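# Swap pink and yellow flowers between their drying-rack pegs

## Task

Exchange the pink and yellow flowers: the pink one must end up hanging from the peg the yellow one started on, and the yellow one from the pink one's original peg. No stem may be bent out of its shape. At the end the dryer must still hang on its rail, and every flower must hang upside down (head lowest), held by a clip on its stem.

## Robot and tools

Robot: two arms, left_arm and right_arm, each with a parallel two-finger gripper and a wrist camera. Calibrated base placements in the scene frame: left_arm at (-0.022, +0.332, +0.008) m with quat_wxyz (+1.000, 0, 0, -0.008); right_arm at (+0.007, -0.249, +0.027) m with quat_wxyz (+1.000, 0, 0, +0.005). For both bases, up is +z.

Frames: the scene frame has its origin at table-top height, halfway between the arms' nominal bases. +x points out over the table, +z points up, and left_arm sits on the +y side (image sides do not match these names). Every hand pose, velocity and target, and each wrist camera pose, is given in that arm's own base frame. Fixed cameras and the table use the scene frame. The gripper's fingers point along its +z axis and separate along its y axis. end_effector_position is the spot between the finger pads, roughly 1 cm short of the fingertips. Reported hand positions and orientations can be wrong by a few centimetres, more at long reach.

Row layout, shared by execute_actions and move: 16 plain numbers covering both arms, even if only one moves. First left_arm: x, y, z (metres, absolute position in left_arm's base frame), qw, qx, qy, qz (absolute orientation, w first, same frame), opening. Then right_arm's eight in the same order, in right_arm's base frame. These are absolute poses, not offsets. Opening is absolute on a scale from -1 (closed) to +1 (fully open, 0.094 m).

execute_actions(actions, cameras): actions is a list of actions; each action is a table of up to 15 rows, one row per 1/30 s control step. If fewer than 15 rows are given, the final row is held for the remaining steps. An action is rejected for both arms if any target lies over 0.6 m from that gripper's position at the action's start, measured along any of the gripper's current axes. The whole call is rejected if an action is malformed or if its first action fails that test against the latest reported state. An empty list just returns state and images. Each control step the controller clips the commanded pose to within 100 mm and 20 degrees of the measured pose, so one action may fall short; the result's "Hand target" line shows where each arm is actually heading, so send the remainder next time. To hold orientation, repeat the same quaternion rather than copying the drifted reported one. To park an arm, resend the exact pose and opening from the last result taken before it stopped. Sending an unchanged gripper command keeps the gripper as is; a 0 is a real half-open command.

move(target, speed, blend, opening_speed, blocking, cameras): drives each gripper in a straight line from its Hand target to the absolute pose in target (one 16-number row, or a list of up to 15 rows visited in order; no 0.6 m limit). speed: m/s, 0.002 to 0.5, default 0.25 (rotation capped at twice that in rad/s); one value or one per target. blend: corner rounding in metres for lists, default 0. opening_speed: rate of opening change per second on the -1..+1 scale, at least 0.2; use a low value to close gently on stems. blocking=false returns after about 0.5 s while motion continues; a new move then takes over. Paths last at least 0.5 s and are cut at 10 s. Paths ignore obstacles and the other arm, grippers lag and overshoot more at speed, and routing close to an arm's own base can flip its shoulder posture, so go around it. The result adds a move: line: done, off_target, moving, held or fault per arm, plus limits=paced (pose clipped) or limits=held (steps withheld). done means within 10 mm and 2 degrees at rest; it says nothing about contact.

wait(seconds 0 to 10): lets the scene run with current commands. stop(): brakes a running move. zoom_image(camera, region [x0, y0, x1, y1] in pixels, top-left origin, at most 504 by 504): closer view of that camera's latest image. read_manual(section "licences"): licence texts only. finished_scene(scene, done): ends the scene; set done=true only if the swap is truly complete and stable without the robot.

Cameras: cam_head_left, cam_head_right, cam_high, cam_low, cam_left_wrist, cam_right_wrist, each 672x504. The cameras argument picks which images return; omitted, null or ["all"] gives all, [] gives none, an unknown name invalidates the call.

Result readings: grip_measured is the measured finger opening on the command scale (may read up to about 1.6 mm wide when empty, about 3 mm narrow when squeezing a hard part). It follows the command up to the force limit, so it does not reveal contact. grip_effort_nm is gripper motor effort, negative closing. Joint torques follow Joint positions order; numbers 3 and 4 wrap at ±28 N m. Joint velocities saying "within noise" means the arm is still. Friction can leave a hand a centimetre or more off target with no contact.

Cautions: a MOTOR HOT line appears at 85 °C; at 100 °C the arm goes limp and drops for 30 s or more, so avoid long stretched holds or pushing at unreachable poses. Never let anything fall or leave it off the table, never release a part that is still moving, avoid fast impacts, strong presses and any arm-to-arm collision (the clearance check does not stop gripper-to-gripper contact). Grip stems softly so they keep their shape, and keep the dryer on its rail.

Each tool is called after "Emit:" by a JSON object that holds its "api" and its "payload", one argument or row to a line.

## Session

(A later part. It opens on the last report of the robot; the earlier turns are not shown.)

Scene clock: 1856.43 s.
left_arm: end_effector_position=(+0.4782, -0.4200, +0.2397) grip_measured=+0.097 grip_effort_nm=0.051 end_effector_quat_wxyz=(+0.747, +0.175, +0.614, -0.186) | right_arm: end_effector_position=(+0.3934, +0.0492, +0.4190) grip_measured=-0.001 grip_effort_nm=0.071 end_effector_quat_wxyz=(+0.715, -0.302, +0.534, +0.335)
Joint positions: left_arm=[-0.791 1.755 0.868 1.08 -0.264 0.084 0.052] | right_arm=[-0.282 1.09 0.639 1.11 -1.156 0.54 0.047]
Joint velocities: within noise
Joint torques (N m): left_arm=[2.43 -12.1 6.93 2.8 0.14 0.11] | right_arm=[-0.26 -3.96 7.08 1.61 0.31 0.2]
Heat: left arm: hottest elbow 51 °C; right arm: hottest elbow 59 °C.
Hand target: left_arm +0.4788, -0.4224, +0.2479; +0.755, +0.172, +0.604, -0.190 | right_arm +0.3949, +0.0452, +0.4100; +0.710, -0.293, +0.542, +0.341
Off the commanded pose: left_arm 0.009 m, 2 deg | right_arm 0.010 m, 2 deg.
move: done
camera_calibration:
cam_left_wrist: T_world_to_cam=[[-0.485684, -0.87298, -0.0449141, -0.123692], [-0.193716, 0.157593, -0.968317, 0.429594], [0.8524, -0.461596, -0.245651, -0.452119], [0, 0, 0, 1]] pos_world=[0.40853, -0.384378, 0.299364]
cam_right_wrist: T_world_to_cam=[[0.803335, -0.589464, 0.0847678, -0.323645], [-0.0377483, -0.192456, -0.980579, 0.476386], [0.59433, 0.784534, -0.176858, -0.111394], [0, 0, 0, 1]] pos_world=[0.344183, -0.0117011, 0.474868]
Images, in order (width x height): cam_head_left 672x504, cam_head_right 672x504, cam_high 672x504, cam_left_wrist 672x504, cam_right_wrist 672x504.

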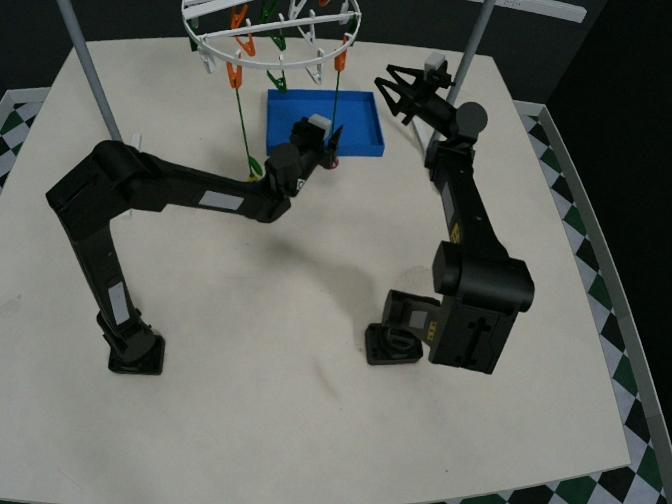

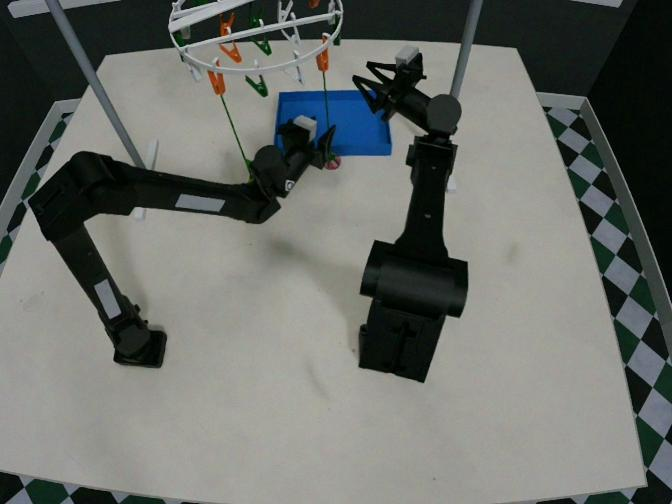

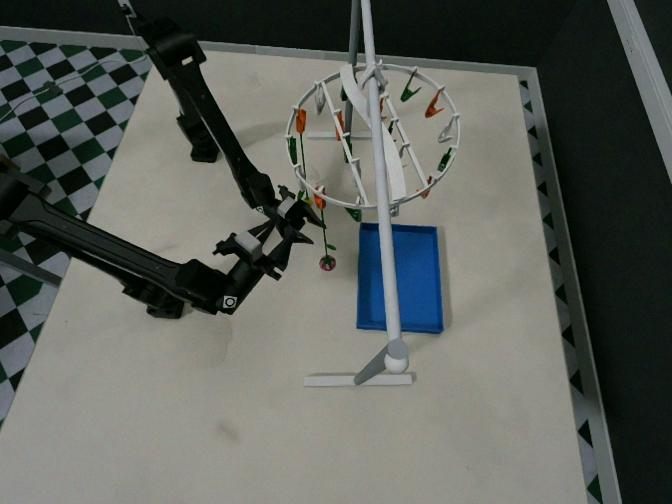

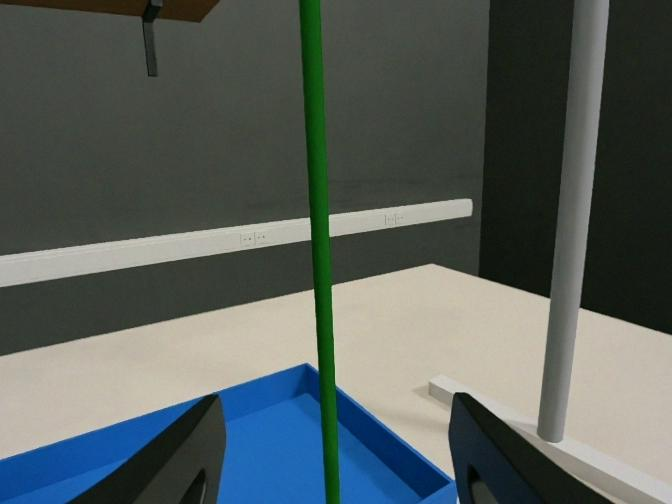

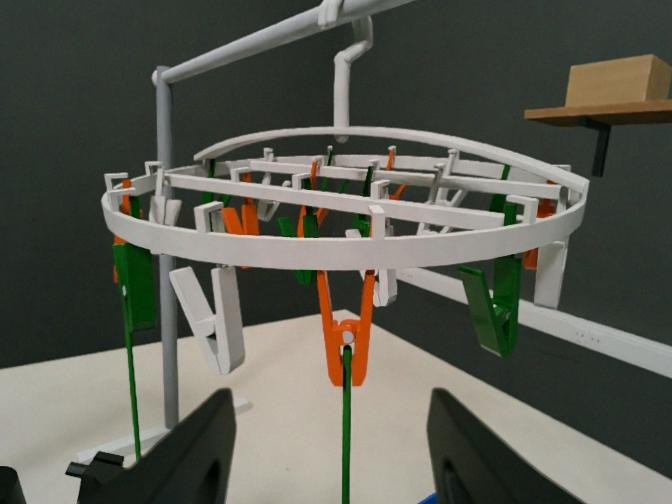

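Emit:
{"api": "move", "payload": {
  "target": [
    [0.42, -0.389, 0.232, 0.7548, 0.1719, 0.6041, -0.1897, 0.1, 0.395, 0.045, 0.41, 0.7108, -0.2929, 0.5418, 0.3407, 0.0],
    [0.31, -0.324, 0.2, 0.7548, 0.1719, 0.6041, -0.1897, 0.1, 0.37, 0.005, 0.41, 0.7108, -0.2929, 0.5418, 0.3407, 0.0]
  ],
  "speed": [0.06, 0.12],
  "blend": 0.02,
  "cameras": ["cam_right_wrist","cam_left_wrist","cam_head_left","cam_head_right","cam_high","cam_low"]
}}

Emit:
{"api": "zoom_image", "payload": {
  "camera": "cam_high",
  "region": [220, 80, 370, 280]
}}

Emit:
{"api": "zoom_image", "payload": {
  "camera": "cam_low",
  "region": [200, 130, 340, 270]
}}

Scene clock: 1870.53 s.
left_arm: end_effector_position=(+0.3146, -0.3235, +0.1892) grip_measured=+0.098 grip_effort_nm=0.046 end_effector_quat_wxyz=(+0.746, +0.175, +0.616, -0.184) | right_arm: end_effector_position=(+0.3686, +0.0093, +0.4171) grip_measured=-0.001 grip_effort_nm=0.071 end_effector_quat_wxyz=(+0.714, -0.302, +0.535, +0.334)
Joint positions: left_arm=[-0.958 1.603 0.346 1.457 -0.431 0.12 0.052] | right_arm=[-0.434 1.133 0.622 1.453 -1.263 0.842 0.047]
Joint velocities: within noise
Joint torques (N m): left_arm=[1.85 -8.47 3.41 2.78 -0.01 0.17] | right_arm=[-0.09 -4.07 6.78 1.21 0.47 0.17]
Heat: left arm: hottest elbow 51 °C; right arm: hottest elbow 57 °C.
Hand target: left_arm +0.3101, -0.3239, +0.1998; +0.755, +0.172, +0.604, -0.190 | right_arm +0.3700, +0.0052, +0.4101; +0.711, -0.292, +0.542, +0.340
Off the commanded pose: left_arm 0.012 m, 2 deg | right_arm 0.008 m, 2 deg.
move: off_target (left_arm)
camera_calibration:
cam_left_wrist: T_world_to_cam=[[-0.483388, -0.874108, -0.047657, -0.121839], [-0.196048, 0.161152, -0.967262, 0.335494], [0.853171, -0.45822, -0.249266, -0.279019], [0, 0, 0, 1]] pos_world=[0.244929, -0.288418, 0.249154]
cam_right_wrist: T_world_to_cam=[[0.802742, -0.590385, 0.083969, -0.326553], [-0.0399929, -0.193793, -0.980227, 0.466635], [0.594984, 0.783511, -0.179177, -0.0649524], [0, 0, 0, 1]] pos_world=[0.319445, -0.05147, 0.473191]

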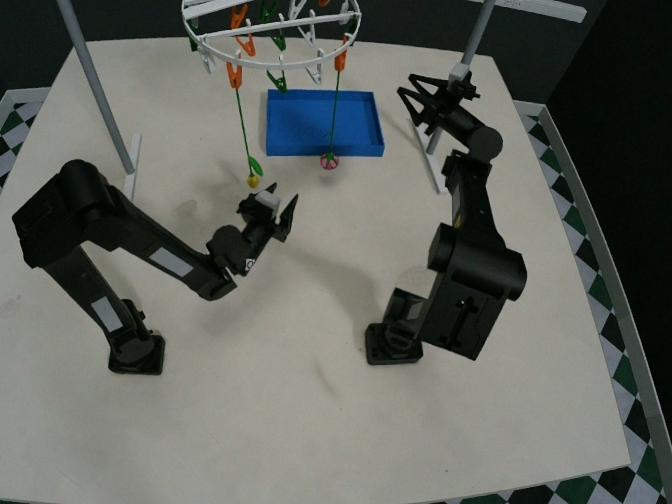

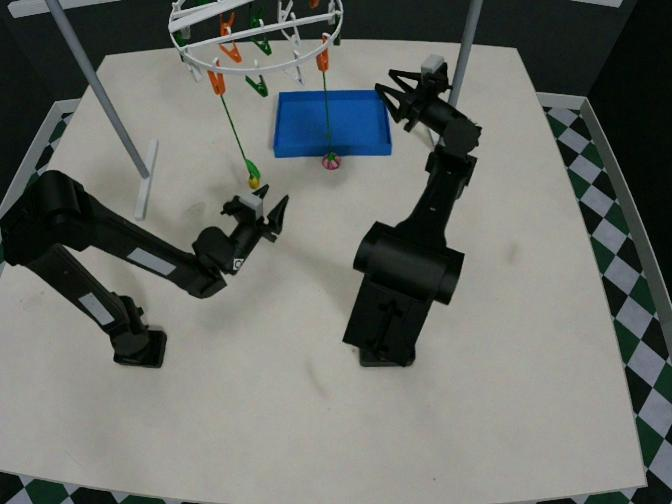

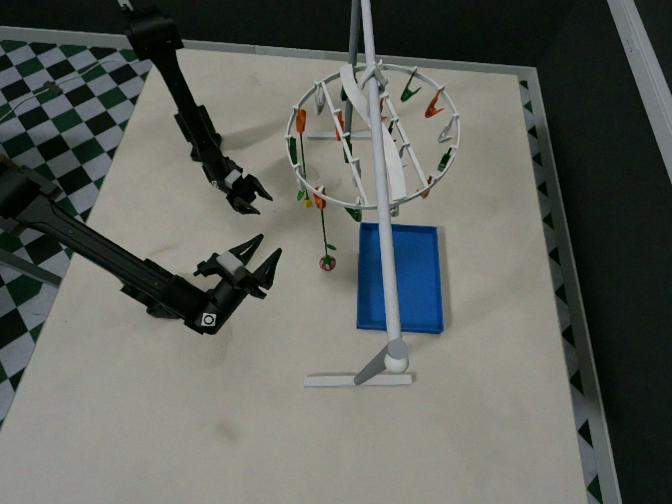

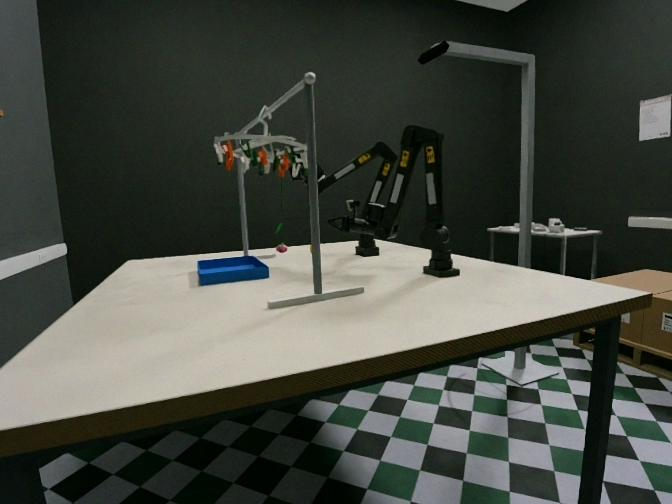

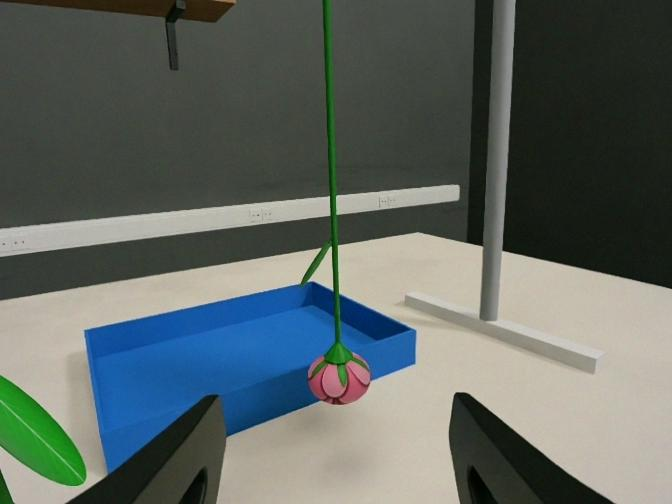

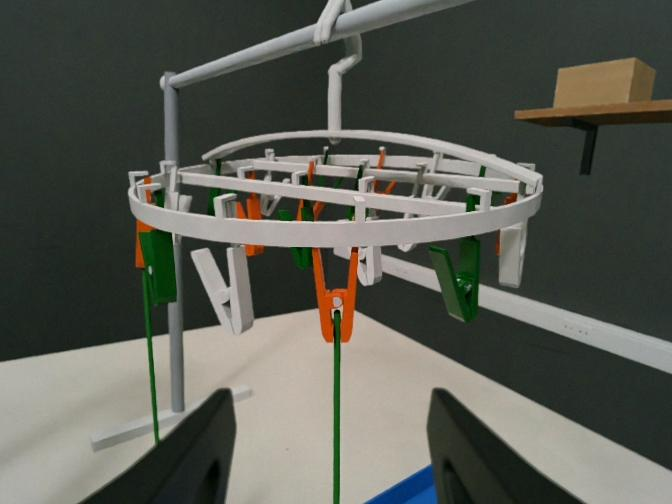

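Scaled by 2.520 from the camera's 672x504 image, which has a finer 960x720 frame.

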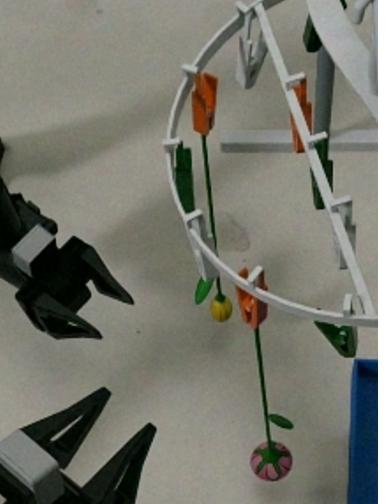

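Scaled by 3.600 from the camera's 672x504 image, which has a finer 960x720 frame.

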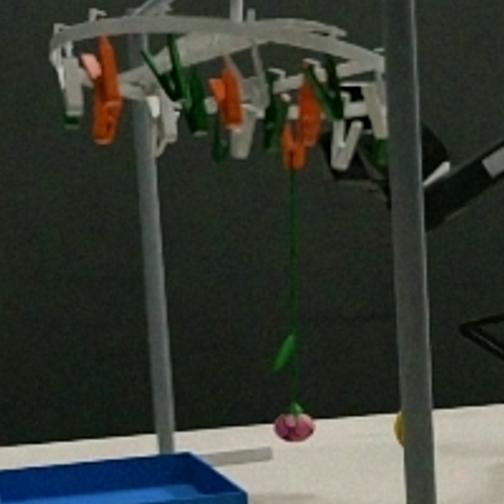

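Emit:
{"api": "finished_scene", "payload": {
  "scene": 1,
  "done": true
}}

The scene is finished: the task was done.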